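# Stamp orange and green boxes, move clipboard, return stamps

## Task

The blue box on the clipboard's form already holds a blue-stamp print, so never stamp that box again. Make one complete print of the orange stamp inside the orange box and one of the green stamp inside the green box; a self-inking stamp prints only when pressed firmly all the way down. Then set the clipboard flat and face up, resting straight on the furniture at the green stamp's starting spot with nothing overhanging its edge, and return each stamp upright straight onto the furniture at its own starting spot, not onto the clipboard. Any box that gets a stamp's ink outside that stamp's box, or a print smeared or doubled more than a small slip or twist, is spoiled, along with every other box that ink touches; unspoiled boxes still count. Everything else must stay standing.

## Robot and tools

Setup: three i2rt Big YAM arms (arm1, arm2, arm3), each ending in a right hand with index, middle and ring fingers plus a thumb. Foot (base_link) poses in the scene frame, metres, quaternion w,x,y,z; each foot faces its own +x: arm1 (-0.560, -1.042, 0.844) q(0.288, 0, 0, 0.958); arm2 (0.124, -0.055, 0.854) q(0.211, 0.002, -0.002, 0.977); arm3 (0.436, 1.109, 0.792) q(0.134, -0.001, 0, 0.991). Reach is about 1.06 m from the joint1 axis. The scene frame has its origin on the floor and +z up. Cameras: arm1_cam_wrist, arm2_cam_wrist, arm3_cam_wrist (on a wrist mast on the palm side, looking toward the index knuckle at roughly 45 degrees) and fixed room_a, room_b; all images are 896x504.

move: one call, one action. Optional keys arm1, arm2, arm3, each its own object (or null to leave that arm alone), plus cameras. Inside an arm object:
- joints: a dict of absolute goals by name. joint1_rad..joint6_rad in radians: joint1 -2.879..2.879 (spins arm about foot, positive counter-clockwise from above), joint2 0..3.141 (shoulder), joint3 0..3.019 (elbow), joint4 -1.692..1.57 (hand pitch, positive raises fingers), joint5 -1.57..1.57 (sideways, positive to arm's right), joint6 -2.094..2.094 (roll). The sixteen hand keys (hand_index_mcp ... hand_thumb_ipl) are absolute hinge goals on a -1..+1 scale between the hinge's mechanical stops; toward -1 generally curls a finger toward the palm. Straight values: finger mcp 0.75, pip 0.58, dip 0.70, abd 0; thumb cmc 0.71 (beside palm; lower swings it in front of palm), axl 0.68, mcp 0.23, ipl 0.17. hand_current_limit (-1..1, maps 0..550 mA; starts 0.4) and hand_speed (-0.96..1; starts -0.6) are settings, not motions. Omitted keys keep their old goals.
- target: seven numbers [x, y, z, qw, qx, qy, qz], an absolute pose of the hand point in the scene frame (metres, unit quaternion), same format as the printed hand line. The hand travels in a straight line from its current hand_target toward it. With target, joints may hold only hand keys, or the call is refused.
- speed: top path speed in m/s, 0.002..4.3, default 0.25; rotation is capped at twice that in rad/s.
- min_time_s: 0.1..8 s, the shortest duration for that arm's joint motions.
All parts of one action start together. Paths do not avoid obstacles or other arms, the hand trails and may overshoot its path (worse when stretched), and fast arms can swing well past their goal.

Hand point axes: +z along straight fingers toward tips, +x across the palm away from the thumb, +y out of the palm face. Palm face at y=-0.063, fingertips about 0.157 m beyond the hand point when straight. With joints 1, 5, 6 at zero and the hand level forward, the palm is up; joint6 alone cannot make it face straight down.

wait: seconds (0..10), cameras optional; only lets time pass.
zoom_image: camera (one of the five names, must be in the latest images) and region [x0, y0, x1, y1] in image pixels from the top-left, each side at most 504.
finished_scene: optional scene = 1; final and irreversible; the result must hold without the robots.
cameras argument: a list of names, ["all"], or []; omitted means all for an empty move, none otherwise.

Reading results: "move" lists robots that received motion; "as last shown" marks an uncommanded robot whose statuses read "not commanded". hand is the measured hand pose, hand_target the pose the held joint goals imply. Statuses: done (within 1 cm and 2 degrees), off_target (resting short, maybe still pushing), time_out (a stop; on_its_own shows the goal still pursued), not_followed, "joint command not followed" or "pose unreachable" (a safety check held the arm back). hand_state gives one word per hand motor: moving, goal, blocked (resting short and still pressing, e.g. gripping), overload (shut off). Per-motor currents in mA: positive pushes toward -1. Joint velocities in rad/s; "within noise" means still. Joint torques are raw and noisy. MOTOR HOT warns of heating; an OVER-TEMPERATURE FAULT drops the arm for a while, after which resend goals marked limit_stop_at_motor_heat. If a call is refused or a stop hits it, later move/wait/finished_scene calls in the same reply are skipped.

Cautions: arms keep pushing on contact and do not halt. Never squeeze or press one robot against another, including gripping another hand's fingers. Do not let objects fall, drop from any height, or leave the work area; release only still objects; avoid slamming fixed or heavy items. A finger motor drawing 495 mA or more for a cumulative 5 s shuts down for 10 s, so grip with moderate goals. Stretched or loaded arms heat up. Stamps need a firm, complete press but must not slide, rock or double-strike; do not touch the blue box. Occasionally loose objects get nudged by outside pushes.

Each tool is called after "Request:" as name([rows], argument=value, ...), one row to a line, values as JSON.

## Session

Request:
move()

Scene clock: 0.00 s.
Joint torques (N m): no reading
Heat: arm1: hottest joint2_rad 33 °C; arm2: hottest joint2_rad 33 °C; arm3: hottest joint6_rad 33 °C.
Joint velocities: within noise
arm1.joint_positions: joint1_rad=+0.583 joint2_rad=+0.639 joint3_rad=+1.372 joint4_rad=-1.403 joint5_rad=-0.093 joint6_rad=+1.215 hand_index_mcp=+0.753 hand_index_abd=+0.000 hand_index_pip=+0.577 hand_index_dip=+0.696 hand_middle_mcp=+0.753 hand_middle_abd=+0.000 hand_middle_pip=+0.577 hand_middle_dip=+0.696 hand_ring_mcp=+0.753 hand_ring_abd=+0.000 hand_ring_pip=+0.577 hand_ring_dip=+0.696 hand_thumb_cmc=+0.714 hand_thumb_axl=+0.677 hand_thumb_mcp=+0.226 hand_thumb_ipl=+0.168 hand_current_limit=+0.400 hand_speed=-0.600
arm1.joint_status: not commanded
arm1.hand_state: goal,goal,goal,goal,goal,goal,goal,goal,goal,goal,goal,goal,goal,goal,goal,goal
arm1.index_mcp_current_ma: 3
arm1.index_abd_current_ma: 2
arm1.index_pip_current_ma: 8
arm1.index_dip_current_ma: -1
arm1.middle_mcp_current_ma: 10
arm1.middle_abd_current_ma: 3
arm1.middle_pip_current_ma: -1
arm1.middle_dip_current_ma: -2
arm1.ring_mcp_current_ma: 5
arm1.ring_abd_current_ma: -4
arm1.ring_pip_current_ma: -7
arm1.ring_dip_current_ma: -1
arm1.thumb_cmc_current_ma: 9
arm1.thumb_axl_current_ma: 7
arm1.thumb_mcp_current_ma: 3
arm1.thumb_ipl_current_ma: -2
arm1.hand_goal_index_mcp: 0.754
arm1.hand_goal_index_abd: 0.000
arm1.hand_goal_index_pip: 0.576
arm1.hand_goal_index_dip: 0.696
arm1.hand_goal_middle_mcp: 0.754
arm1.hand_goal_middle_abd: 0.000
arm1.hand_goal_middle_pip: 0.576
arm1.hand_goal_middle_dip: 0.696
arm1.hand_goal_ring_mcp: 0.754
arm1.hand_goal_ring_abd: 0.000
arm1.hand_goal_ring_pip: 0.576
arm1.hand_goal_ring_dip: 0.696
arm1.hand_goal_thumb_cmc: 0.714
arm1.hand_goal_thumb_axl: 0.678
arm1.hand_goal_thumb_mcp: 0.226
arm1.hand_goal_thumb_ipl: 0.168
arm1.hand: x=-0.8070 y=-0.9703 z=+1.3583 quat_wxyz=(-0.435, -0.179, +0.882, +0.036) (m; scene frame)
arm1.hand_target: x=-0.8055 y=-0.9703 z=+1.3721 quat_wxyz=(-0.449, -0.179, +0.874, +0.039) (m; scene frame)
arm1.hand_status: not commanded
arm2.joint_positions: joint1_rad=-0.035 joint2_rad=+0.624 joint3_rad=+1.394 joint4_rad=-1.345 joint5_rad=-0.005 joint6_rad=+1.167 hand_index_mcp=+0.753 hand_index_abd=+0.000 hand_index_pip=+0.577 hand_index_dip=+0.696 hand_middle_mcp=+0.753 hand_middle_abd=+0.000 hand_middle_pip=+0.577 hand_middle_dip=+0.696 hand_ring_mcp=+0.753 hand_ring_abd=+0.000 hand_ring_pip=+0.577 hand_ring_dip=+0.696 hand_thumb_cmc=+0.714 hand_thumb_axl=+0.677 hand_thumb_mcp=+0.226 hand_thumb_ipl=+0.168 hand_current_limit=+0.400 hand_speed=-0.600
arm2.joint_status: not commanded
arm2.hand_state: goal,goal,goal,goal,goal,goal,goal,goal,goal,goal,goal,goal,goal,goal,goal,goal
arm2.index_mcp_current_ma: -8
arm2.index_abd_current_ma: -5
arm2.index_pip_current_ma: -2
arm2.index_dip_current_ma: -7
arm2.middle_mcp_current_ma: 2
arm2.middle_abd_current_ma: 7
arm2.middle_pip_current_ma: -2
arm2.middle_dip_current_ma: 2
arm2.ring_mcp_current_ma: 9
arm2.ring_abd_current_ma: -14
arm2.ring_pip_current_ma: -14
arm2.ring_dip_current_ma: 8
arm2.thumb_cmc_current_ma: 10
arm2.thumb_axl_current_ma: -2
arm2.thumb_mcp_current_ma: -6
arm2.thumb_ipl_current_ma: -12
arm2.hand_goal_index_mcp: 0.754
arm2.hand_goal_index_abd: 0.000
arm2.hand_goal_index_pip: 0.576
arm2.hand_goal_index_dip: 0.696
arm2.hand_goal_middle_mcp: 0.754
arm2.hand_goal_middle_abd: 0.000
arm2.hand_goal_middle_pip: 0.576
arm2.hand_goal_middle_dip: 0.696
arm2.hand_goal_ring_mcp: 0.754
arm2.hand_goal_ring_abd: 0.000
arm2.hand_goal_ring_pip: 0.576
arm2.hand_goal_ring_dip: 0.696
arm2.hand_goal_thumb_cmc: 0.714
arm2.hand_goal_thumb_axl: 0.678
arm2.hand_goal_thumb_mcp: 0.226
arm2.hand_goal_thumb_ipl: 0.168
arm2.hand: x=-0.0536 y=+0.1274 z=+1.4042 quat_wxyz=(-0.436, +0.023, +0.877, +0.201) (m; scene frame)
arm2.hand_target: x=-0.0518 y=+0.1265 z=+1.4156 quat_wxyz=(-0.447, +0.023, +0.870, +0.206) (m; scene frame)
arm2.hand_status: not commanded
arm3.joint_positions: joint1_rad=+0.582 joint2_rad=+0.634 joint3_rad=+1.465 joint4_rad=-1.392 joint5_rad=-0.119 joint6_rad=+1.212 hand_index_mcp=+0.753 hand_index_abd=+0.000 hand_index_pip=+0.577 hand_index_dip=+0.696 hand_middle_mcp=+0.753 hand_middle_abd=+0.000 hand_middle_pip=+0.577 hand_middle_dip=+0.696 hand_ring_mcp=+0.753 hand_ring_abd=+0.000 hand_ring_pip=+0.577 hand_ring_dip=+0.696 hand_thumb_cmc=+0.714 hand_thumb_axl=+0.677 hand_thumb_mcp=+0.226 hand_thumb_ipl=+0.168 hand_current_limit=+0.400 hand_speed=-0.600
arm3.joint_status: not commanded
arm3.hand_state: goal,goal,goal,goal,goal,goal,goal,goal,goal,goal,goal,goal,goal,goal,goal,goal
arm3.index_mcp_current_ma: -3
arm3.index_abd_current_ma: 6
arm3.index_pip_current_ma: 7
arm3.index_dip_current_ma: 2
arm3.middle_mcp_current_ma: 10
arm3.middle_abd_current_ma: -7
arm3.middle_pip_current_ma: -6
arm3.middle_dip_current_ma: -2
arm3.ring_mcp_current_ma: -8
arm3.ring_abd_current_ma: 2
arm3.ring_pip_current_ma: -8
arm3.ring_dip_current_ma: -6
arm3.thumb_cmc_current_ma: 0
arm3.thumb_axl_current_ma: 7
arm3.thumb_mcp_current_ma: -11
arm3.thumb_ipl_current_ma: 11
arm3.hand_goal_index_mcp: 0.754
arm3.hand_goal_index_abd: 0.000
arm3.hand_goal_index_pip: 0.576
arm3.hand_goal_index_dip: 0.696
arm3.hand_goal_middle_mcp: 0.754
arm3.hand_goal_middle_abd: 0.000
arm3.hand_goal_middle_pip: 0.576
arm3.hand_goal_middle_dip: 0.696
arm3.hand_goal_ring_mcp: 0.754
arm3.hand_goal_ring_abd: 0.000
arm3.hand_goal_ring_pip: 0.576
arm3.hand_goal_ring_dip: 0.696
arm3.hand_goal_thumb_cmc: 0.714
arm3.hand_goal_thumb_axl: 0.678
arm3.hand_goal_thumb_mcp: 0.226
arm3.hand_goal_thumb_ipl: 0.168
arm3.hand: x=+0.1895 y=+1.1001 z=+1.3540 quat_wxyz=(-0.483, -0.315, +0.816, -0.042) (m; scene frame)
arm3.hand_target: x=+0.1917 y=+1.1008 z=+1.3614 quat_wxyz=(-0.491, -0.314, +0.812, -0.041) (m; scene frame)
arm3.hand_status: not commanded
pictures: arm1_cam_wrist, arm2_cam_wrist, arm3_cam_wrist, room_a, room_b

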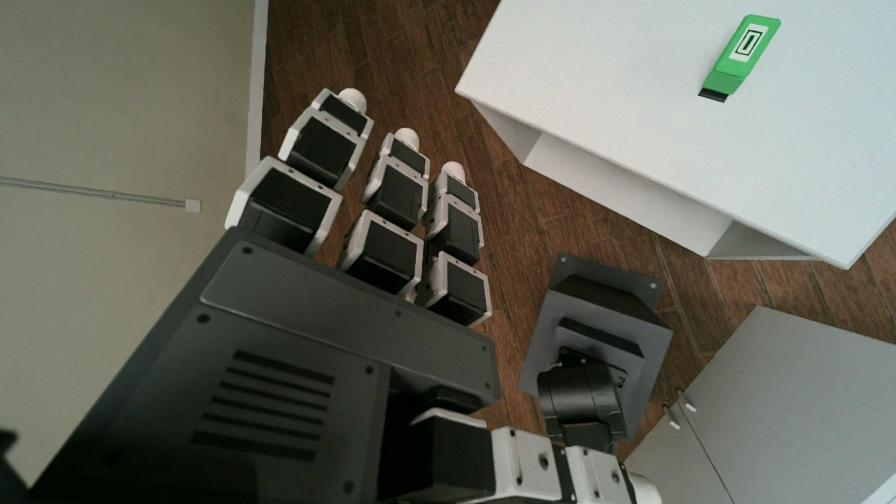

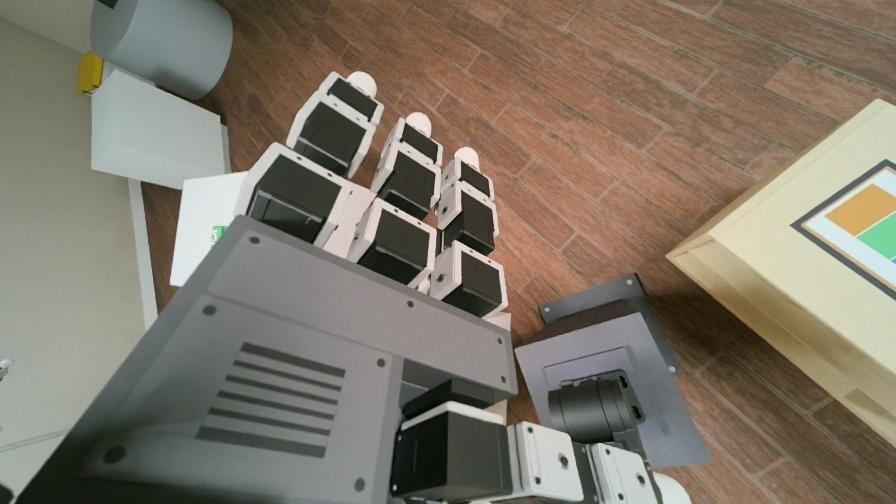

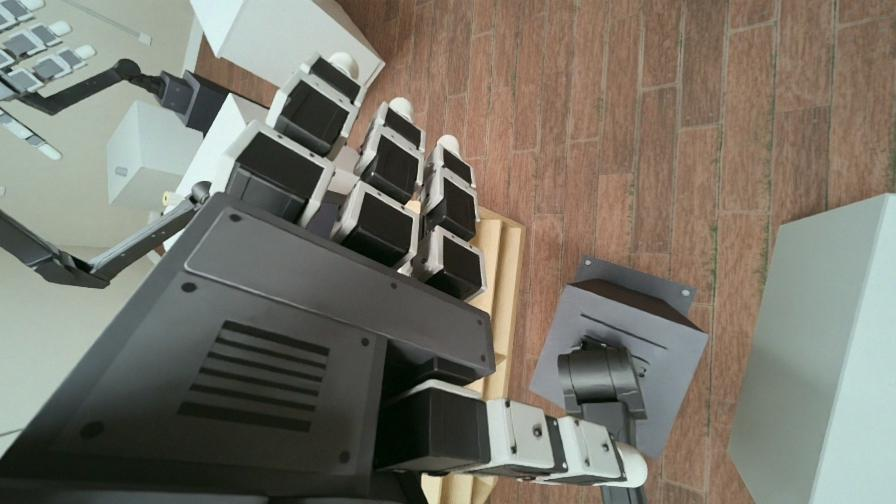

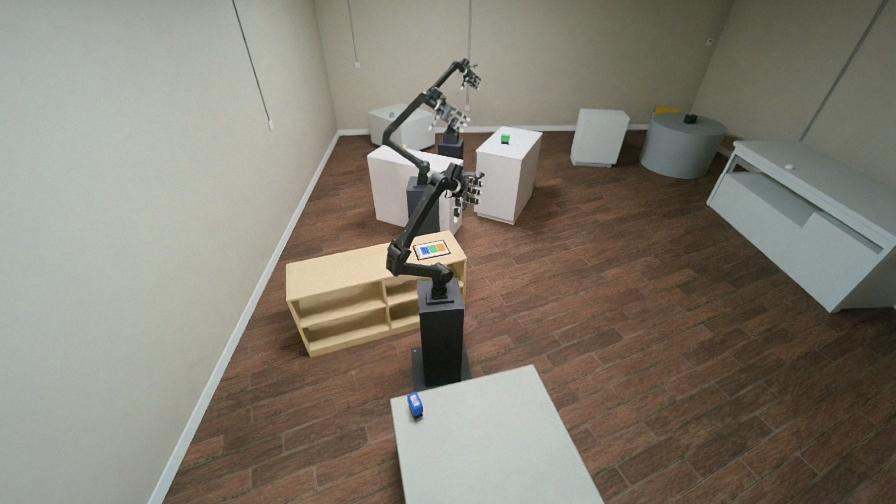

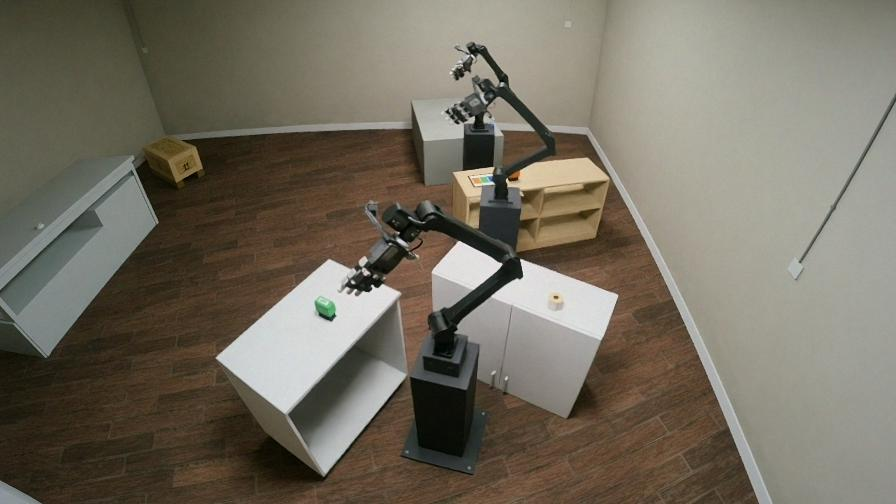

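Request:
zoom_image(camera="room_a", region=[280, 200, 520, 360])

Request:
zoom_image(camera="room_b", region=[420, 130, 640, 270])

Request:
zoom_image(camera="room_b", region=[200, 220, 640, 480])

Request:
zoom_image(camera="room_a", region=[350, 90, 580, 240])

Request:
zoom_image(camera="arm2_cam_wrist", region=[600, 90, 896, 400])

Request:
zoom_image(camera="arm1_cam_wrist", region=[440, 0, 896, 280])

Scaled by 2.100 from the camera's image (finer frame: 1280x720).

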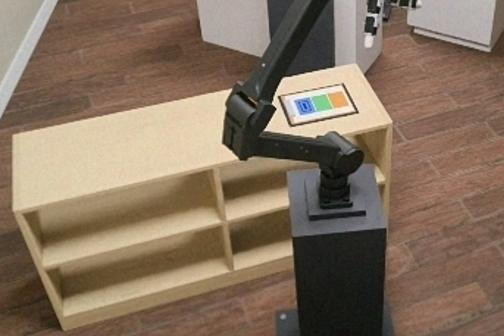

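Scaled by 2.291 from the camera's image (finer frame: 1280x720).

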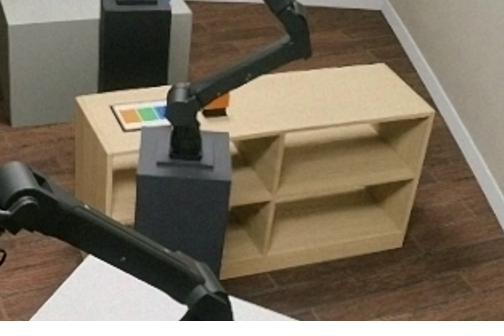

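Scaled by 1.145 from the camera's image (finer frame: 1280x720).

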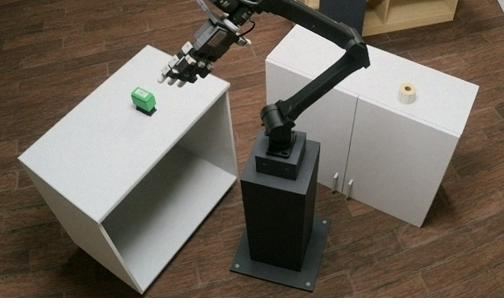

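Scaled by 2.191 from the camera's image (finer frame: 1280x720).

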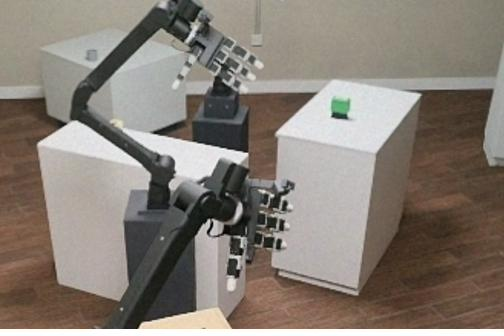

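Scaled by 1.626 from the camera's image (finer frame: 1280x720).

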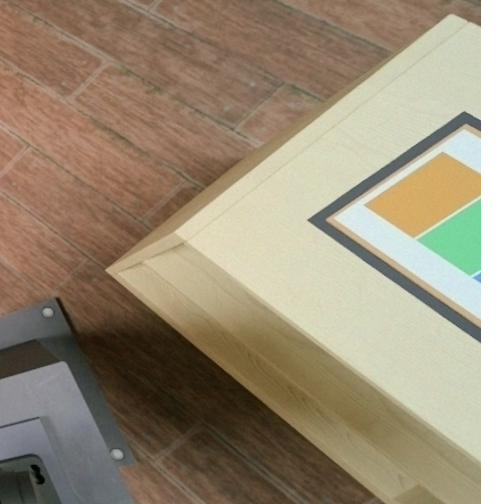

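Scaled by 1.105 from the camera's image (finer frame: 1280x720).

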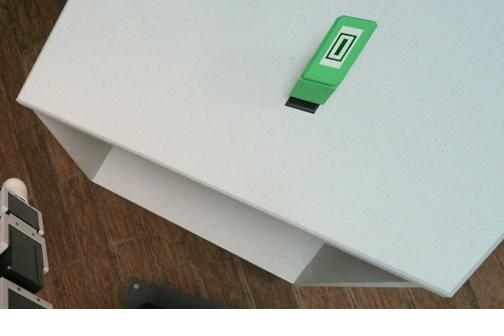

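Request:
move(arm2={"joints": {"joint1_rad": -1.1}, "min_time_s": 3}, arm1={"joints": {"joint1_rad": 0.1}, "min_time_s": 2}, arm3={"joints": {"joint1_rad": 1.3}, "min_time_s": 2}, cameras=["all"])

Scene clock: 28.43 s.
Joint torques (N m): arm1=[-0.03 -0.15 8.55 1.99 -0.1 -0.13] | arm2=[-2.02 3.08 8.02 2.71 0.05 0.02] | arm3=[0.85 1.14 9.13 2.41 -0.04 -0.15]
Heat: arm1: hottest joint3_rad 34 °C; arm2: hottest joint2_rad 33 °C; arm3: hottest joint3_rad 33 °C.
move: arm1 done; arm2 done; arm3 done
Joint velocities: within noise
arm1.joint_positions: joint1_rad=+0.107 joint2_rad=+0.639 joint3_rad=+1.372 joint4_rad=-1.403 joint5_rad=-0.093 joint6_rad=+1.215 hand_index_mcp=+0.753 hand_index_abd=+0.000 hand_index_pip=+0.577 hand_index_dip=+0.696 hand_middle_mcp=+0.753 hand_middle_abd=+0.000 hand_middle_pip=+0.577 hand_middle_dip=+0.696 hand_ring_mcp=+0.753 hand_ring_abd=+0.000 hand_ring_pip=+0.577 hand_ring_dip=+0.696 hand_thumb_cmc=+0.714 hand_thumb_axl=+0.677 hand_thumb_mcp=+0.225 hand_thumb_ipl=+0.168 hand_current_limit=+0.400 hand_speed=-0.600
arm1.joint_status: all done
arm1.hand_state: goal,goal,goal,goal,goal,goal,goal,goal,goal,goal,goal,goal,goal,goal,goal,goal
arm1.index_mcp_current_ma: -4
arm1.index_abd_current_ma: 4
arm1.index_pip_current_ma: 6
arm1.index_dip_current_ma: -3
arm1.middle_mcp_current_ma: 10
arm1.middle_abd_current_ma: 3
arm1.middle_pip_current_ma: -5
arm1.middle_dip_current_ma: -5
arm1.ring_mcp_current_ma: 3
arm1.ring_abd_current_ma: -3
arm1.ring_pip_current_ma: 0
arm1.ring_dip_current_ma: 2
arm1.thumb_cmc_current_ma: 7
arm1.thumb_axl_current_ma: 6
arm1.thumb_mcp_current_ma: 4
arm1.thumb_ipl_current_ma: -8
arm1.hand_goal_index_mcp: 0.754
arm1.hand_goal_index_abd: 0.000
arm1.hand_goal_index_pip: 0.576
arm1.hand_goal_index_dip: 0.696
arm1.hand_goal_middle_mcp: 0.754
arm1.hand_goal_middle_abd: 0.000
arm1.hand_goal_middle_pip: 0.576
arm1.hand_goal_middle_dip: 0.696
arm1.hand_goal_ring_mcp: 0.754
arm1.hand_goal_ring_abd: 0.000
arm1.hand_goal_ring_pip: 0.576
arm1.hand_goal_ring_dip: 0.696
arm1.hand_goal_thumb_cmc: 0.714
arm1.hand_goal_thumb_axl: 0.678
arm1.hand_goal_thumb_mcp: 0.226
arm1.hand_goal_thumb_ipl: 0.168
arm1.hand: x=-0.7467 y=-0.8649 z=+1.3582 quat_wxyz=(-0.415, +0.034, +0.899, +0.137)
arm1.hand_target: x=-0.7441 y=-0.8642 z=+1.3721 quat_wxyz=(-0.427, +0.036, +0.892, +0.145)
arm1.hand_status: not commanded
arm2.joint_positions: joint1_rad=-1.088 joint2_rad=+0.624 joint3_rad=+1.394 joint4_rad=-1.345 joint5_rad=-0.005 joint6_rad=+1.167 hand_index_mcp=+0.754 hand_index_abd=+0.000 hand_index_pip=+0.577 hand_index_dip=+0.696 hand_middle_mcp=+0.754 hand_middle_abd=+0.000 hand_middle_pip=+0.577 hand_middle_dip=+0.696 hand_ring_mcp=+0.754 hand_ring_abd=+0.000 hand_ring_pip=+0.577 hand_ring_dip=+0.696 hand_thumb_cmc=+0.714 hand_thumb_axl=+0.677 hand_thumb_mcp=+0.226 hand_thumb_ipl=+0.168 hand_current_limit=+0.400 hand_speed=-0.600
arm2.joint_status: all done
arm2.hand_state: goal,goal,goal,goal,goal,goal,goal,goal,goal,goal,goal,goal,goal,goal,goal,goal
arm2.index_mcp_current_ma: -11
arm2.index_abd_current_ma: -1
arm2.index_pip_current_ma: 4
arm2.index_dip_current_ma: -3
arm2.middle_mcp_current_ma: 4
arm2.middle_abd_current_ma: 7
arm2.middle_pip_current_ma: 5
arm2.middle_dip_current_ma: 3
arm2.ring_mcp_current_ma: 11
arm2.ring_abd_current_ma: -7
arm2.ring_pip_current_ma: -11
arm2.ring_dip_current_ma: 11
arm2.thumb_cmc_current_ma: 9
arm2.thumb_axl_current_ma: 3
arm2.thumb_mcp_current_ma: -11
arm2.thumb_ipl_current_ma: -7
arm2.hand_goal_index_mcp: 0.754
arm2.hand_goal_index_abd: 0.000
arm2.hand_goal_index_pip: 0.576
arm2.hand_goal_index_dip: 0.696
arm2.hand_goal_middle_mcp: 0.754
arm2.hand_goal_middle_abd: 0.000
arm2.hand_goal_middle_pip: 0.576
arm2.hand_goal_middle_dip: 0.696
arm2.hand_goal_ring_mcp: 0.754
arm2.hand_goal_ring_abd: 0.000
arm2.hand_goal_ring_pip: 0.576
arm2.hand_goal_ring_dip: 0.696
arm2.hand_goal_thumb_cmc: 0.714
arm2.hand_goal_thumb_axl: 0.678
arm2.hand_goal_thumb_mcp: 0.226
arm2.hand_goal_thumb_ipl: 0.168
arm2.hand: x=+0.1985 y=+0.1894 z=+1.4038 quat_wxyz=(-0.279, +0.462, +0.746, +0.391)
arm2.hand_target: x=+0.2017 y=+0.1864 z=+1.4152 quat_wxyz=(-0.283, +0.463, +0.737, +0.403)
arm2.hand_status: not commanded
arm3.joint_positions: joint1_rad=+1.291 joint2_rad=+0.634 joint3_rad=+1.465 joint4_rad=-1.392 joint5_rad=-0.119 joint6_rad=+1.212 hand_index_mcp=+0.753 hand_index_abd=+0.002 hand_index_pip=+0.577 hand_index_dip=+0.696 hand_middle_mcp=+0.753 hand_middle_abd=+0.002 hand_middle_pip=+0.577 hand_middle_dip=+0.696 hand_ring_mcp=+0.753 hand_ring_abd=+0.003 hand_ring_pip=+0.577 hand_ring_dip=+0.696 hand_thumb_cmc=+0.714 hand_thumb_axl=+0.677 hand_thumb_mcp=+0.226 hand_thumb_ipl=+0.168 hand_current_limit=+0.400 hand_speed=-0.600
arm3.joint_status: all done
arm3.hand_state: goal,goal,goal,goal,goal,goal,goal,goal,goal,goal,goal,goal,goal,goal,goal,goal
arm3.index_mcp_current_ma: -7
arm3.index_abd_current_ma: 6
arm3.index_pip_current_ma: 6
arm3.index_dip_current_ma: 0
arm3.middle_mcp_current_ma: 6
arm3.middle_abd_current_ma: -10
arm3.middle_pip_current_ma: -7
arm3.middle_dip_current_ma: -1
arm3.ring_mcp_current_ma: -12
arm3.ring_abd_current_ma: 2
arm3.ring_pip_current_ma: -10
arm3.ring_dip_current_ma: -5
arm3.thumb_cmc_current_ma: 4
arm3.thumb_axl_current_ma: 5
arm3.thumb_mcp_current_ma: -7
arm3.thumb_ipl_current_ma: 11
arm3.hand_goal_index_mcp: 0.754
arm3.hand_goal_index_abd: 0.000
arm3.hand_goal_index_pip: 0.576
arm3.hand_goal_index_dip: 0.696
arm3.hand_goal_middle_mcp: 0.754
arm3.hand_goal_middle_abd: 0.000
arm3.hand_goal_middle_pip: 0.576
arm3.hand_goal_middle_dip: 0.696
arm3.hand_goal_ring_mcp: 0.754
arm3.hand_goal_ring_abd: 0.000
arm3.hand_goal_ring_pip: 0.576
arm3.hand_goal_ring_dip: 0.696
arm3.hand_goal_thumb_cmc: 0.714
arm3.hand_goal_thumb_axl: 0.678
arm3.hand_goal_thumb_mcp: 0.226
arm3.hand_goal_thumb_ipl: 0.168
arm3.hand: x=+0.2547 y=+0.9424 z=+1.3542 quat_wxyz=(-0.439, -0.578, +0.656, -0.207)
arm3.hand_target: x=+0.2575 y=+0.9427 z=+1.3616 quat_wxyz=(-0.445, -0.579, +0.650, -0.212)
arm3.hand_status: not commanded
pictures: arm1_cam_wrist, arm2_cam_wrist, arm3_cam_wrist, room_a, room_b
arm1_cam_wrist: T_world_to_cam=[[0.62348, 0.63151, -0.46095, 1.67058], [0.69945, -0.71396, -0.03206, -0.09156], [-0.34935, -0.30242, -0.88685, 0.80725]] pos_world=[-0.69551, -0.87622, 1.48302]
arm2_cam_wrist: T_world_to_cam=[[0.87081, -0.20981, -0.44461, 0.5309], [-0.28545, -0.95208, -0.1098, 0.34414], [-0.40027, 0.22253, -0.88897, 1.40672]] pos_world=[0.19898, 0.126, 1.52437]
arm3_cam_wrist: T_world_to_cam=[[-0.64527, 0.61498, -0.45324, 0.23035], [0.71383, 0.69673, -0.07091, -0.7953], [0.27218, -0.36929, -0.88856, 1.60517]] pos_world=[0.27945, 1.00522, 1.47431]

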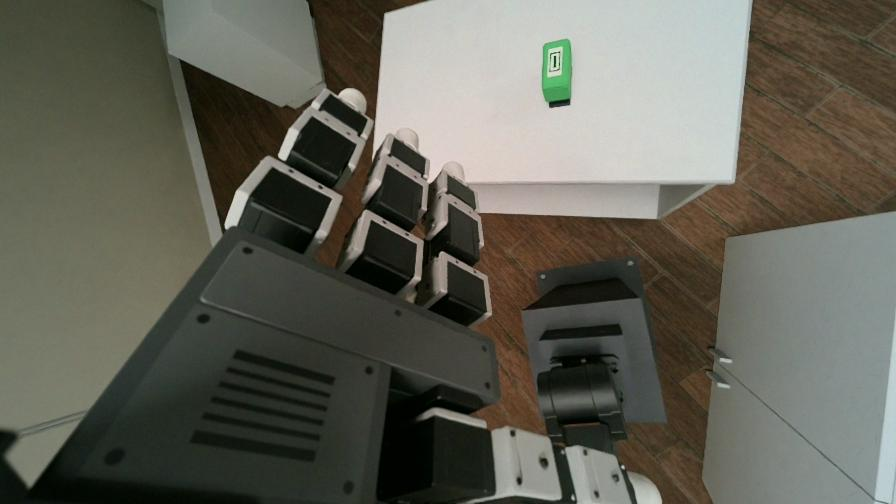

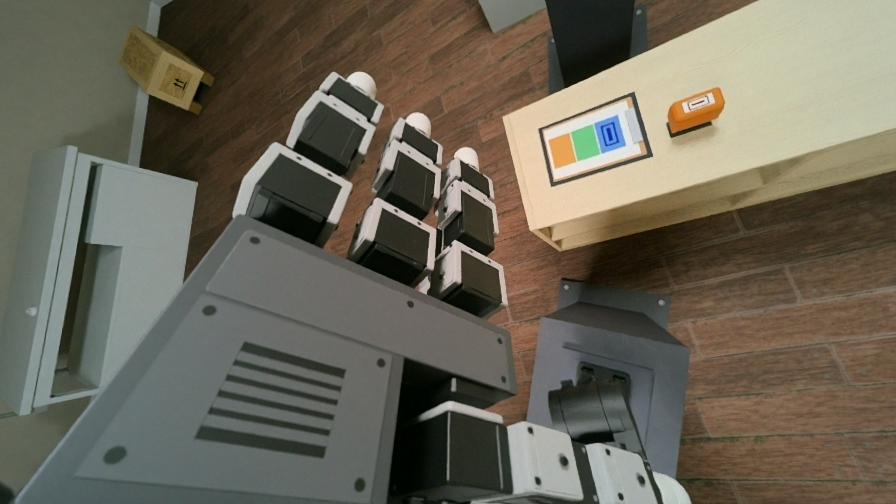

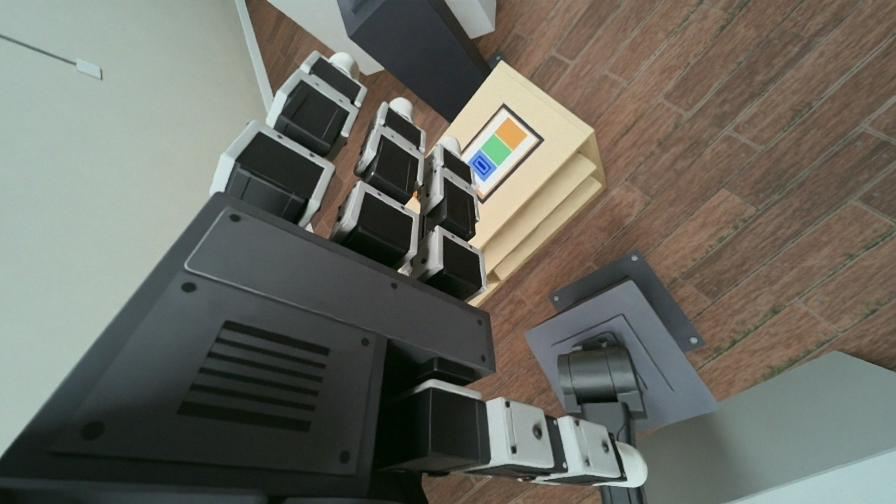

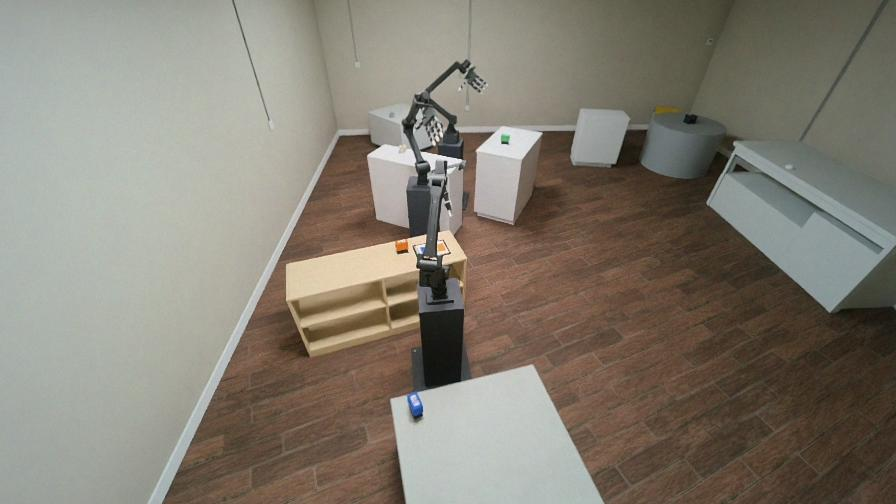

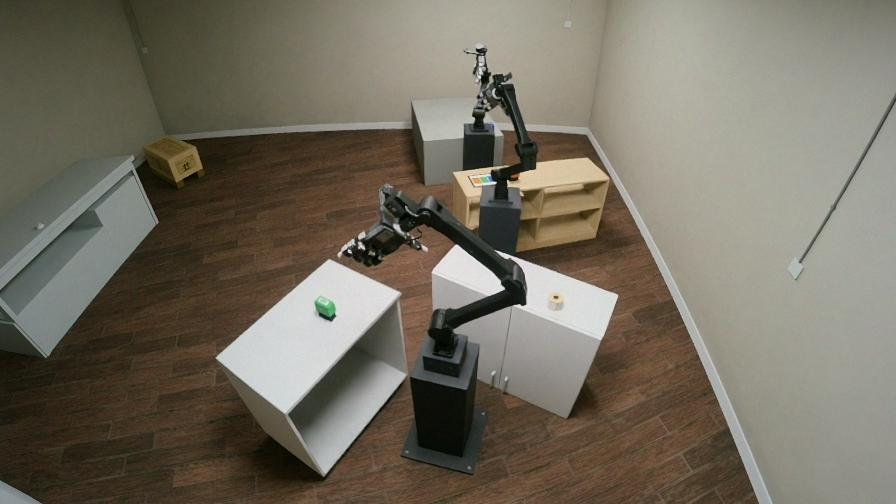

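Request:
zoom_image(camera="arm2_cam_wrist", region=[500, 60, 780, 260])

Request:
zoom_image(camera="arm3_cam_wrist", region=[420, 60, 620, 230])

Request:
zoom_image(camera="arm1_cam_wrist", region=[360, 0, 780, 240])

Request:
zoom_image(camera="room_a", region=[360, 220, 480, 280])

Request:
zoom_image(camera="room_b", region=[290, 270, 370, 340])

Scaled by 1.800 from the camera's image (finer frame: 1280x720).

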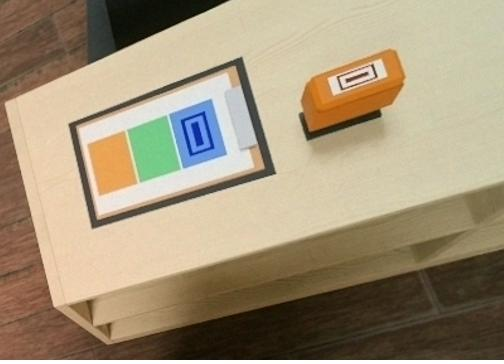

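Scaled by 2.520 from the camera's image (finer frame: 1280x720).

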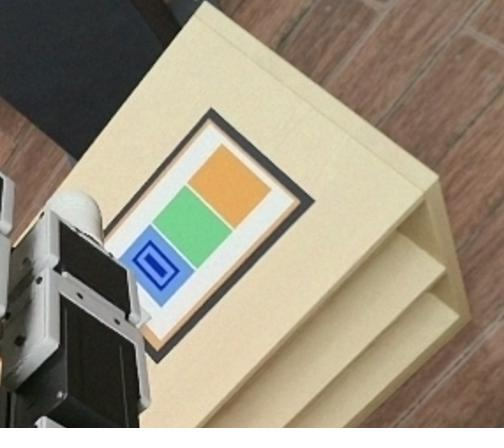

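Scaled by 1.200 from the camera's image (finer frame: 1280x720).

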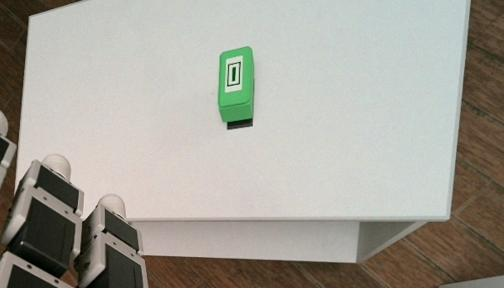

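Scaled by 4.200 from the camera's image (finer frame: 1280x720).

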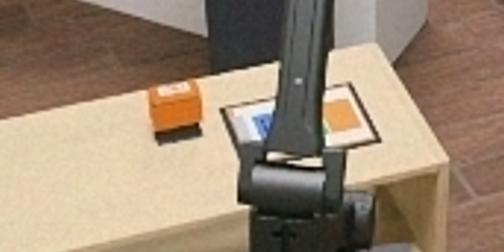

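Scaled by 6.300 from the camera's image (finer frame: 1280x720).

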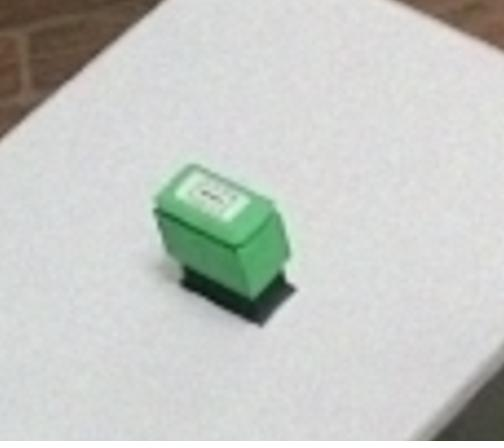

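Request:
move(arm2={"target": [0.35, 0.41, 0.93, -0.279, 0.462, 0.746, 0.391], "speed": 0.25}, cameras=["arm2_cam_wrist"])

Scene clock: 81.53 s.
Joint torques (N m): arm1=[-0.03 -0.21 8.54 1.98 -0.1 -0.13] | arm2=[-2.08 -7.71 7.13 3.22 -0.45 -0.07] | arm3=[1.03 0.67 9.24 2.45 -0.02 -0.07]
Heat: arm1: hottest joint3_rad 36 °C; arm2: hottest joint3_rad 34 °C; arm3: hottest joint3_rad 34 °C.
move: arm2 off_target
Joint velocities: within noise
arm1, arm3: as last shown
arm1.index_mcp_current_ma: -5
arm1.index_abd_current_ma: 9
arm1.index_pip_current_ma: 1
arm1.index_dip_current_ma: -5
arm1.middle_mcp_current_ma: 8
arm1.middle_abd_current_ma: 6
arm1.middle_pip_current_ma: 2
arm1.middle_dip_current_ma: 6
arm1.ring_mcp_current_ma: 5
arm1.ring_pip_current_ma: -7
arm1.ring_dip_current_ma: 10
arm1.thumb_cmc_current_ma: 3
arm1.thumb_axl_current_ma: 4
arm1.thumb_mcp_current_ma: 0
arm1.thumb_ipl_current_ma: -15
arm2.joint_positions: joint1_rad=-1.582 joint2_rad=+1.485 joint3_rad=+0.513 joint4_rad=+0.285 joint5_rad=-0.418 joint6_rad=+0.884 hand_index_mcp=+0.754 hand_index_abd=+0.001 hand_index_pip=+0.577 hand_index_dip=+0.696 hand_middle_mcp=+0.754 hand_middle_abd=+0.000 hand_middle_pip=+0.577 hand_middle_dip=+0.696 hand_ring_mcp=+0.754 hand_ring_abd=+0.001 hand_ring_pip=+0.577 hand_ring_dip=+0.696 hand_thumb_cmc=+0.714 hand_thumb_axl=+0.677 hand_thumb_mcp=+0.225 hand_thumb_ipl=+0.168 hand_current_limit=+0.400 hand_speed=-0.600
arm2.joint_status: not commanded
arm2.hand_state: goal,goal,goal,goal,goal,goal,goal,goal,goal,goal,goal,goal,goal,goal,goal,goal
arm2.index_mcp_current_ma: -2
arm2.index_abd_current_ma: -4
arm2.index_pip_current_ma: -1
arm2.index_dip_current_ma: -8
arm2.middle_mcp_current_ma: 3
arm2.middle_abd_current_ma: 9
arm2.middle_pip_current_ma: -1
arm2.middle_dip_current_ma: 0
arm2.ring_mcp_current_ma: 4
arm2.ring_abd_current_ma: -1
arm2.ring_pip_current_ma: -9
arm2.ring_dip_current_ma: 9
arm2.thumb_cmc_current_ma: 3
arm2.thumb_axl_current_ma: 2
arm2.thumb_mcp_current_ma: -5
arm2.thumb_ipl_current_ma: -3
arm2.hand_goal_index_mcp: 0.754
arm2.hand_goal_index_abd: 0.000
arm2.hand_goal_index_pip: 0.576
arm2.hand_goal_index_dip: 0.696
arm2.hand_goal_middle_mcp: 0.754
arm2.hand_goal_middle_abd: 0.000
arm2.hand_goal_middle_pip: 0.576
arm2.hand_goal_middle_dip: 0.696
arm2.hand_goal_ring_mcp: 0.754
arm2.hand_goal_ring_abd: 0.000
arm2.hand_goal_ring_pip: 0.576
arm2.hand_goal_ring_dip: 0.696
arm2.hand_goal_thumb_cmc: 0.714
arm2.hand_goal_thumb_axl: 0.678
arm2.hand_goal_thumb_mcp: 0.226
arm2.hand_goal_thumb_ipl: 0.168
arm2.hand: x=+0.3389 y=+0.3966 z=+0.9139 quat_wxyz=(-0.278, +0.472, +0.751, +0.368)
arm2.hand_target: x=+0.3497 y=+0.4090 z=+0.9302 quat_wxyz=(-0.279, +0.462, +0.746, +0.391)
arm2.hand_status: off_target (0.024 m and 3.0 deg from the pose sent, 0.544 m and 0.1 deg at the start)
arm3.index_mcp_current_ma: -3
arm3.index_abd_current_ma: 5
arm3.index_pip_current_ma: 8
arm3.index_dip_current_ma: 2
arm3.middle_mcp_current_ma: 11
arm3.middle_abd_current_ma: -5
arm3.middle_pip_current_ma: -8
arm3.ring_mcp_current_ma: -9
arm3.ring_abd_current_ma: 7
arm3.ring_pip_current_ma: -8
arm3.ring_dip_current_ma: -3
arm3.thumb_cmc_current_ma: -3
arm3.thumb_axl_current_ma: 7
arm3.thumb_mcp_current_ma: -6
arm3.thumb_ipl_current_ma: 5
arm2_cam_wrist: T_world_to_cam=[[0.85977, -0.2278, -0.45705, 0.25642], [-0.28489, -0.95674, -0.05908, 0.48289], [-0.42382, 0.18101, -0.88748, 1.00439]] pos_world=[0.34279, 0.33861, 1.0371]

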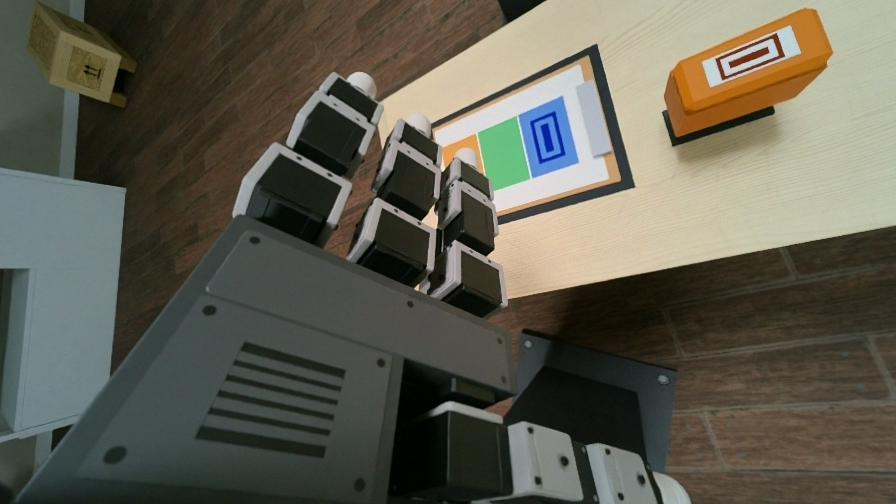

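Request:
zoom_image(camera="arm2_cam_wrist", region=[420, 0, 860, 230])

Scaled by 1.145 from the camera's image (finer frame: 1280x720).

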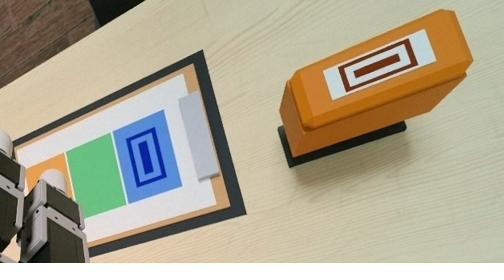

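Request:
move(arm2={"joints": {"joint1_rad": -1.70, "joint2_rad": 1.98, "joint3_rad": 1.55, "joint4_rad": -1.6, "joint5_rad": 0.406, "joint6_rad": -0.44}, "min_time_s": 4}, cameras=["arm2_cam_wrist", "room_a", "room_b"])

Scene clock: 125.90 s.
Joint torques (N m): arm1=[-0.03 -0.15 8.55 1.96 -0.09 -0.13] | arm2=[-2.14 -15.09 8.13 -1.32 0.6 0.04] | arm3=[1.14 0.32 9.21 2.44 -0.02 -0.15]
Heat: arm1: hottest joint3_rad 37 °C; arm2: hottest joint3_rad 34 °C; arm3: hottest joint3_rad 35 °C.
move: arm2 done
Joint velocities: within noise
arm1, arm3: as last shown
arm1.index_mcp_current_ma: 1
arm1.index_pip_current_ma: 4
arm1.index_dip_current_ma: -3
arm1.middle_mcp_current_ma: 2
arm1.middle_abd_current_ma: 1
arm1.middle_pip_current_ma: -1
arm1.middle_dip_current_ma: -1
arm1.ring_mcp_current_ma: 1
arm1.ring_abd_current_ma: -1
arm1.ring_pip_current_ma: -3
arm1.ring_dip_current_ma: 6
arm1.thumb_cmc_current_ma: 8
arm1.thumb_axl_current_ma: 5
arm1.thumb_mcp_current_ma: 7
arm1.thumb_ipl_current_ma: -10
arm2.joint_positions: joint1_rad=-1.689 joint2_rad=+1.967 joint3_rad=+1.514 joint4_rad=-1.583 joint5_rad=+0.402 joint6_rad=-0.430 hand_index_mcp=+0.744 hand_index_abd=-0.010 hand_index_pip=+0.567 hand_index_dip=+0.696 hand_middle_mcp=+0.744 hand_middle_abd=-0.009 hand_middle_pip=+0.568 hand_middle_dip=+0.696 hand_ring_mcp=+0.744 hand_ring_abd=-0.012 hand_ring_pip=+0.567 hand_ring_dip=+0.696 hand_thumb_cmc=+0.704 hand_thumb_axl=+0.677 hand_thumb_mcp=+0.223 hand_thumb_ipl=+0.168 hand_current_limit=+0.400 hand_speed=-0.600
arm2.joint_status: all done
arm2.hand_state: goal,goal,goal,goal,goal,goal,goal,goal,goal,goal,goal,goal,goal,goal,goal,goal
arm2.index_mcp_current_ma: -2
arm2.index_abd_current_ma: -11
arm2.index_pip_current_ma: 7
arm2.index_dip_current_ma: -6
arm2.middle_mcp_current_ma: 9
arm2.middle_abd_current_ma: 5
arm2.middle_pip_current_ma: 5
arm2.middle_dip_current_ma: 8
arm2.ring_mcp_current_ma: 3
arm2.ring_abd_current_ma: -5
arm2.ring_pip_current_ma: -10
arm2.ring_dip_current_ma: 8
arm2.thumb_cmc_current_ma: 2
arm2.thumb_axl_current_ma: -6
arm2.thumb_mcp_current_ma: -10
arm2.thumb_ipl_current_ma: 0
arm2.hand_goal_index_mcp: 0.754
arm2.hand_goal_index_abd: 0.000
arm2.hand_goal_index_pip: 0.576
arm2.hand_goal_index_dip: 0.696
arm2.hand_goal_middle_mcp: 0.754
arm2.hand_goal_middle_abd: 0.000
arm2.hand_goal_middle_pip: 0.576
arm2.hand_goal_middle_dip: 0.696
arm2.hand_goal_ring_mcp: 0.754
arm2.hand_goal_ring_abd: 0.000
arm2.hand_goal_ring_pip: 0.576
arm2.hand_goal_ring_dip: 0.696
arm2.hand_goal_thumb_cmc: 0.714
arm2.hand_goal_thumb_axl: 0.678
arm2.hand_goal_thumb_mcp: 0.226
arm2.hand_goal_thumb_ipl: 0.168
arm2.hand: x=+0.4528 y=+0.3818 z=+0.8891 quat_wxyz=(+0.065, +0.008, +0.955, -0.288)
arm2.hand_target: x=+0.4623 y=+0.3861 z=+0.8943 quat_wxyz=(+0.065, +0.009, +0.956, -0.287)
arm2.hand_status: not commanded
arm3.index_mcp_current_ma: -6
arm3.index_abd_current_ma: 6
arm3.index_pip_current_ma: 10
arm3.index_dip_current_ma: 0
arm3.middle_mcp_current_ma: 9
arm3.middle_abd_current_ma: -6
arm3.middle_pip_current_ma: -7
arm3.middle_dip_current_ma: -4
arm3.ring_mcp_current_ma: -8
arm3.ring_abd_current_ma: 5
arm3.ring_pip_current_ma: -10
arm3.ring_dip_current_ma: -2
arm3.thumb_axl_current_ma: 3
arm3.thumb_mcp_current_ma: -9
arm2_cam_wrist: T_world_to_cam=[[0.83466, 0.4994, -0.23225, -0.32227], [0.29514, -0.04954, 0.95417, -1.01011], [0.46501, -0.86495, -0.18874, 0.40894]] pos_world=[0.37695, 0.46462, 0.96616]

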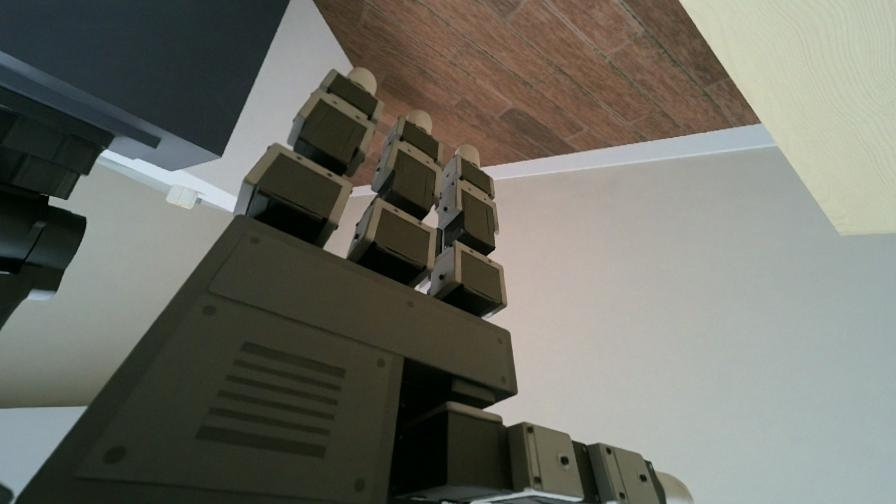

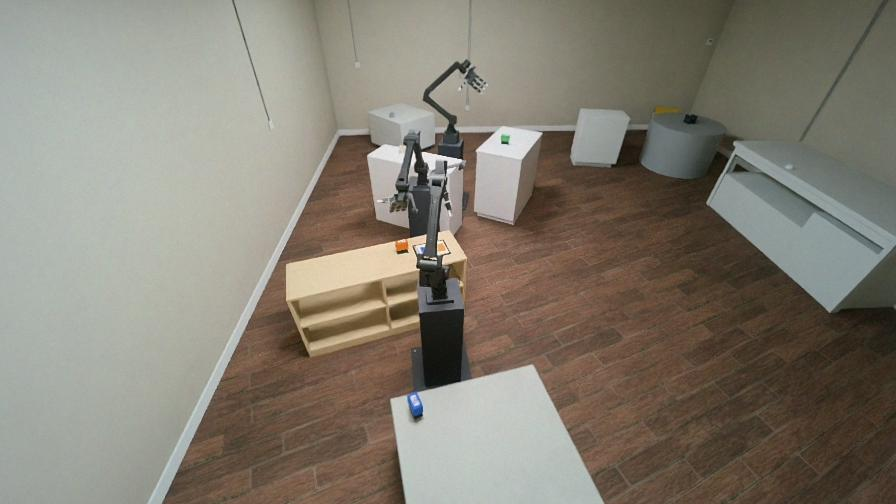

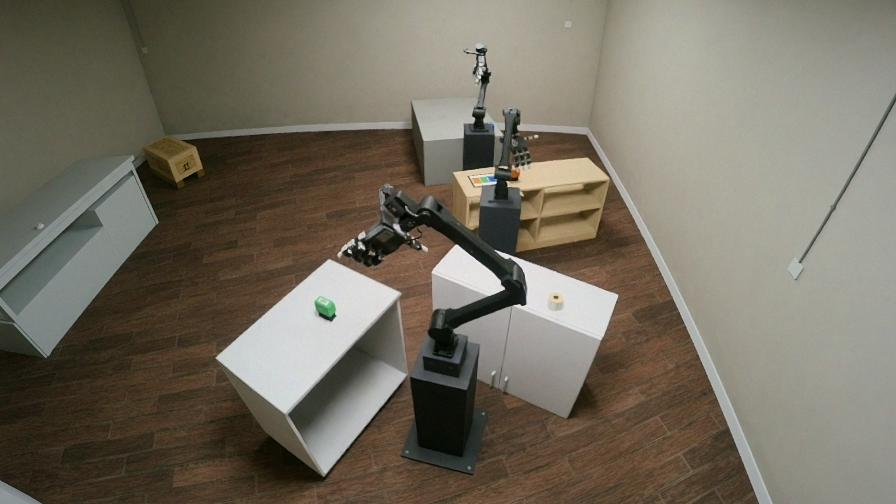

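Request:
move(arm2={"target": [0.487, 0.487, 0.84, 0, 0, 0.9239, -0.3827], "speed": 0.2, "joints": {"hand_index_mcp": 0.233, "hand_middle_mcp": 0.233, "hand_ring_mcp": 0.98, "hand_thumb_cmc": -0.571, "hand_thumb_mcp": -0.135}}, cameras=["arm2_cam_wrist", "room_a", "room_b"])

Scene clock: 134.20 s.
Joint torques (N m): arm1=[-0.03 -0.15 8.55 1.98 -0.1 -0.13] | arm2=[-0.44 -19.72 8.32 -1.4 0.2 0.02] | arm3=[1.32 1.38 9.37 2.32 0.01 -0.14]
Heat: arm1: hottest joint3_rad 37 °C; arm2: hottest joint3_rad 35 °C; arm3: hottest joint3_rad 35 °C.
move: arm2 off_target
Joint velocities: arm1=[-0.015 -0.015 0.002 -0.002 0.168 0.007] | arm2=[within noise] | arm3=[within noise]
arm1, arm3: as last shown
arm1.index_mcp_current_ma: -3
arm1.index_pip_current_ma: -2
arm1.index_dip_current_ma: -4
arm1.middle_mcp_current_ma: 4
arm1.middle_abd_current_ma: 3
arm1.middle_pip_current_ma: 3
arm1.middle_dip_current_ma: 2
arm1.ring_mcp_current_ma: -1
arm1.ring_abd_current_ma: -6
arm1.ring_pip_current_ma: -6
arm1.ring_dip_current_ma: 10
arm1.thumb_axl_current_ma: 9
arm1.thumb_mcp_current_ma: 2
arm1.thumb_ipl_current_ma: -4
arm2.joint_positions: joint1_rad=-1.669 joint2_rad=+2.290 joint3_rad=+1.914 joint4_rad=-1.678 joint5_rad=+0.377 joint6_rad=-0.446 hand_index_mcp=+0.228 hand_index_abd=-0.010 hand_index_pip=+0.568 hand_index_dip=+0.696 hand_middle_mcp=+0.228 hand_middle_abd=-0.009 hand_middle_pip=+0.569 hand_middle_dip=+0.696 hand_ring_mcp=+0.953 hand_ring_abd=-0.010 hand_ring_pip=+0.567 hand_ring_dip=+0.696 hand_thumb_cmc=-0.574 hand_thumb_axl=+0.673 hand_thumb_mcp=-0.139 hand_thumb_ipl=+0.168 hand_current_limit=+0.400 hand_speed=-0.600
arm2.joint_status: hand_ring_mcp off_target (ended at +0.953, target +0.980); the others done
arm2.hand_state: goal,goal,goal,goal,goal,goal,goal,goal,blocked,goal,goal,goal,goal,goal,goal,goal
arm2.index_mcp_current_ma: -7
arm2.index_abd_current_ma: -11
arm2.index_pip_current_ma: -1
arm2.index_dip_current_ma: -6
arm2.middle_mcp_current_ma: 4
arm2.middle_abd_current_ma: -2
arm2.middle_pip_current_ma: 1
arm2.middle_dip_current_ma: 2
arm2.ring_mcp_current_ma: 0
arm2.ring_abd_current_ma: -8
arm2.ring_pip_current_ma: -12
arm2.ring_dip_current_ma: 13
arm2.thumb_cmc_current_ma: -1
arm2.thumb_axl_current_ma: -9
arm2.thumb_mcp_current_ma: -20
arm2.thumb_ipl_current_ma: -2
arm2.hand_goal_index_mcp: 0.234
arm2.hand_goal_index_abd: 0.000
arm2.hand_goal_index_pip: 0.576
arm2.hand_goal_index_dip: 0.696
arm2.hand_goal_middle_mcp: 0.234
arm2.hand_goal_middle_abd: 0.000
arm2.hand_goal_middle_pip: 0.576
arm2.hand_goal_middle_dip: 0.696
arm2.hand_goal_ring_mcp: 0.980
arm2.hand_goal_ring_abd: 0.000
arm2.hand_goal_ring_pip: 0.576
arm2.hand_goal_ring_dip: 0.696
arm2.hand_goal_thumb_cmc: -0.570
arm2.hand_goal_thumb_axl: 0.678
arm2.hand_goal_thumb_mcp: -0.134
arm2.hand_goal_thumb_ipl: 0.168
arm2.hand: x=+0.4883 y=+0.4759 z=+0.8328 quat_wxyz=(+0.050, -0.008, +0.956, -0.290)
arm2.hand_target: x=+0.4867 y=+0.4864 z=+0.8398 quat_wxyz=(+0.051, -0.016, +0.957, -0.285)
arm2.hand_status: off_target (0.013 m and 12.7 deg from the pose sent, 0.121 m and 13.7 deg at the start; a joint's target at an end of its range on 37 of 44 steps)
arm3.index_mcp_current_ma: -7
arm3.index_abd_current_ma: 11
arm3.index_pip_current_ma: 12
arm3.index_dip_current_ma: 4
arm3.middle_mcp_current_ma: 10
arm3.middle_abd_current_ma: -8
arm3.middle_pip_current_ma: -13
arm3.middle_dip_current_ma: 0
arm3.ring_mcp_current_ma: -10
arm3.ring_abd_current_ma: 2
arm3.ring_pip_current_ma: -9
arm3.thumb_cmc_current_ma: -4
arm3.thumb_mcp_current_ma: -7
arm2_cam_wrist: T_world_to_cam=[[0.81411, 0.51617, -0.26607, -0.38177], [0.33149, -0.03686, 0.94274, -0.97652], [0.47681, -0.85569, -0.20111, 0.4633]] pos_world=[0.4136, 0.5575, 0.9122]

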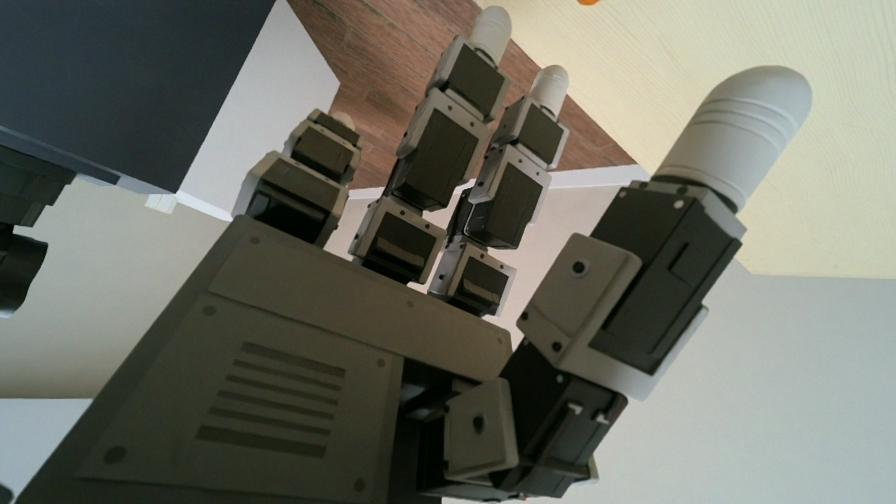

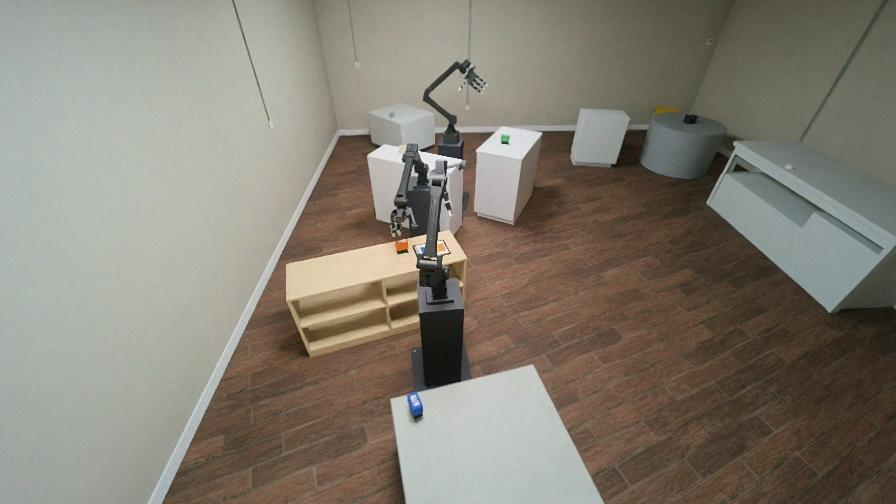

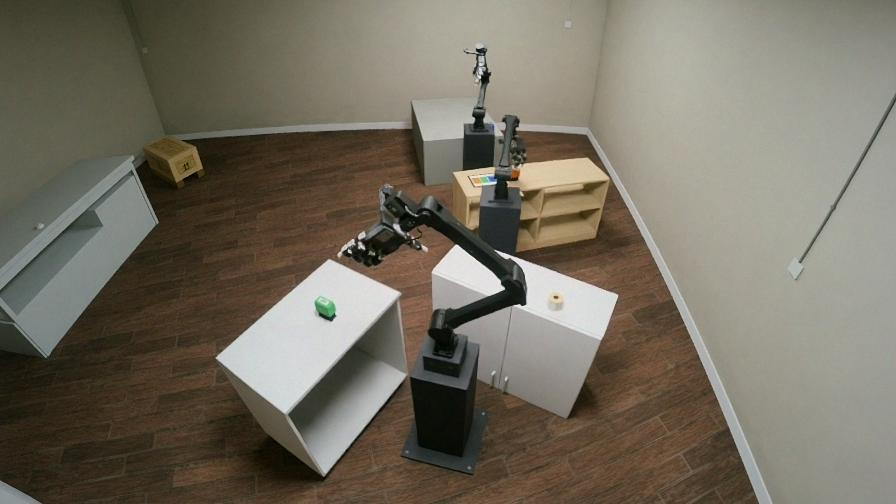

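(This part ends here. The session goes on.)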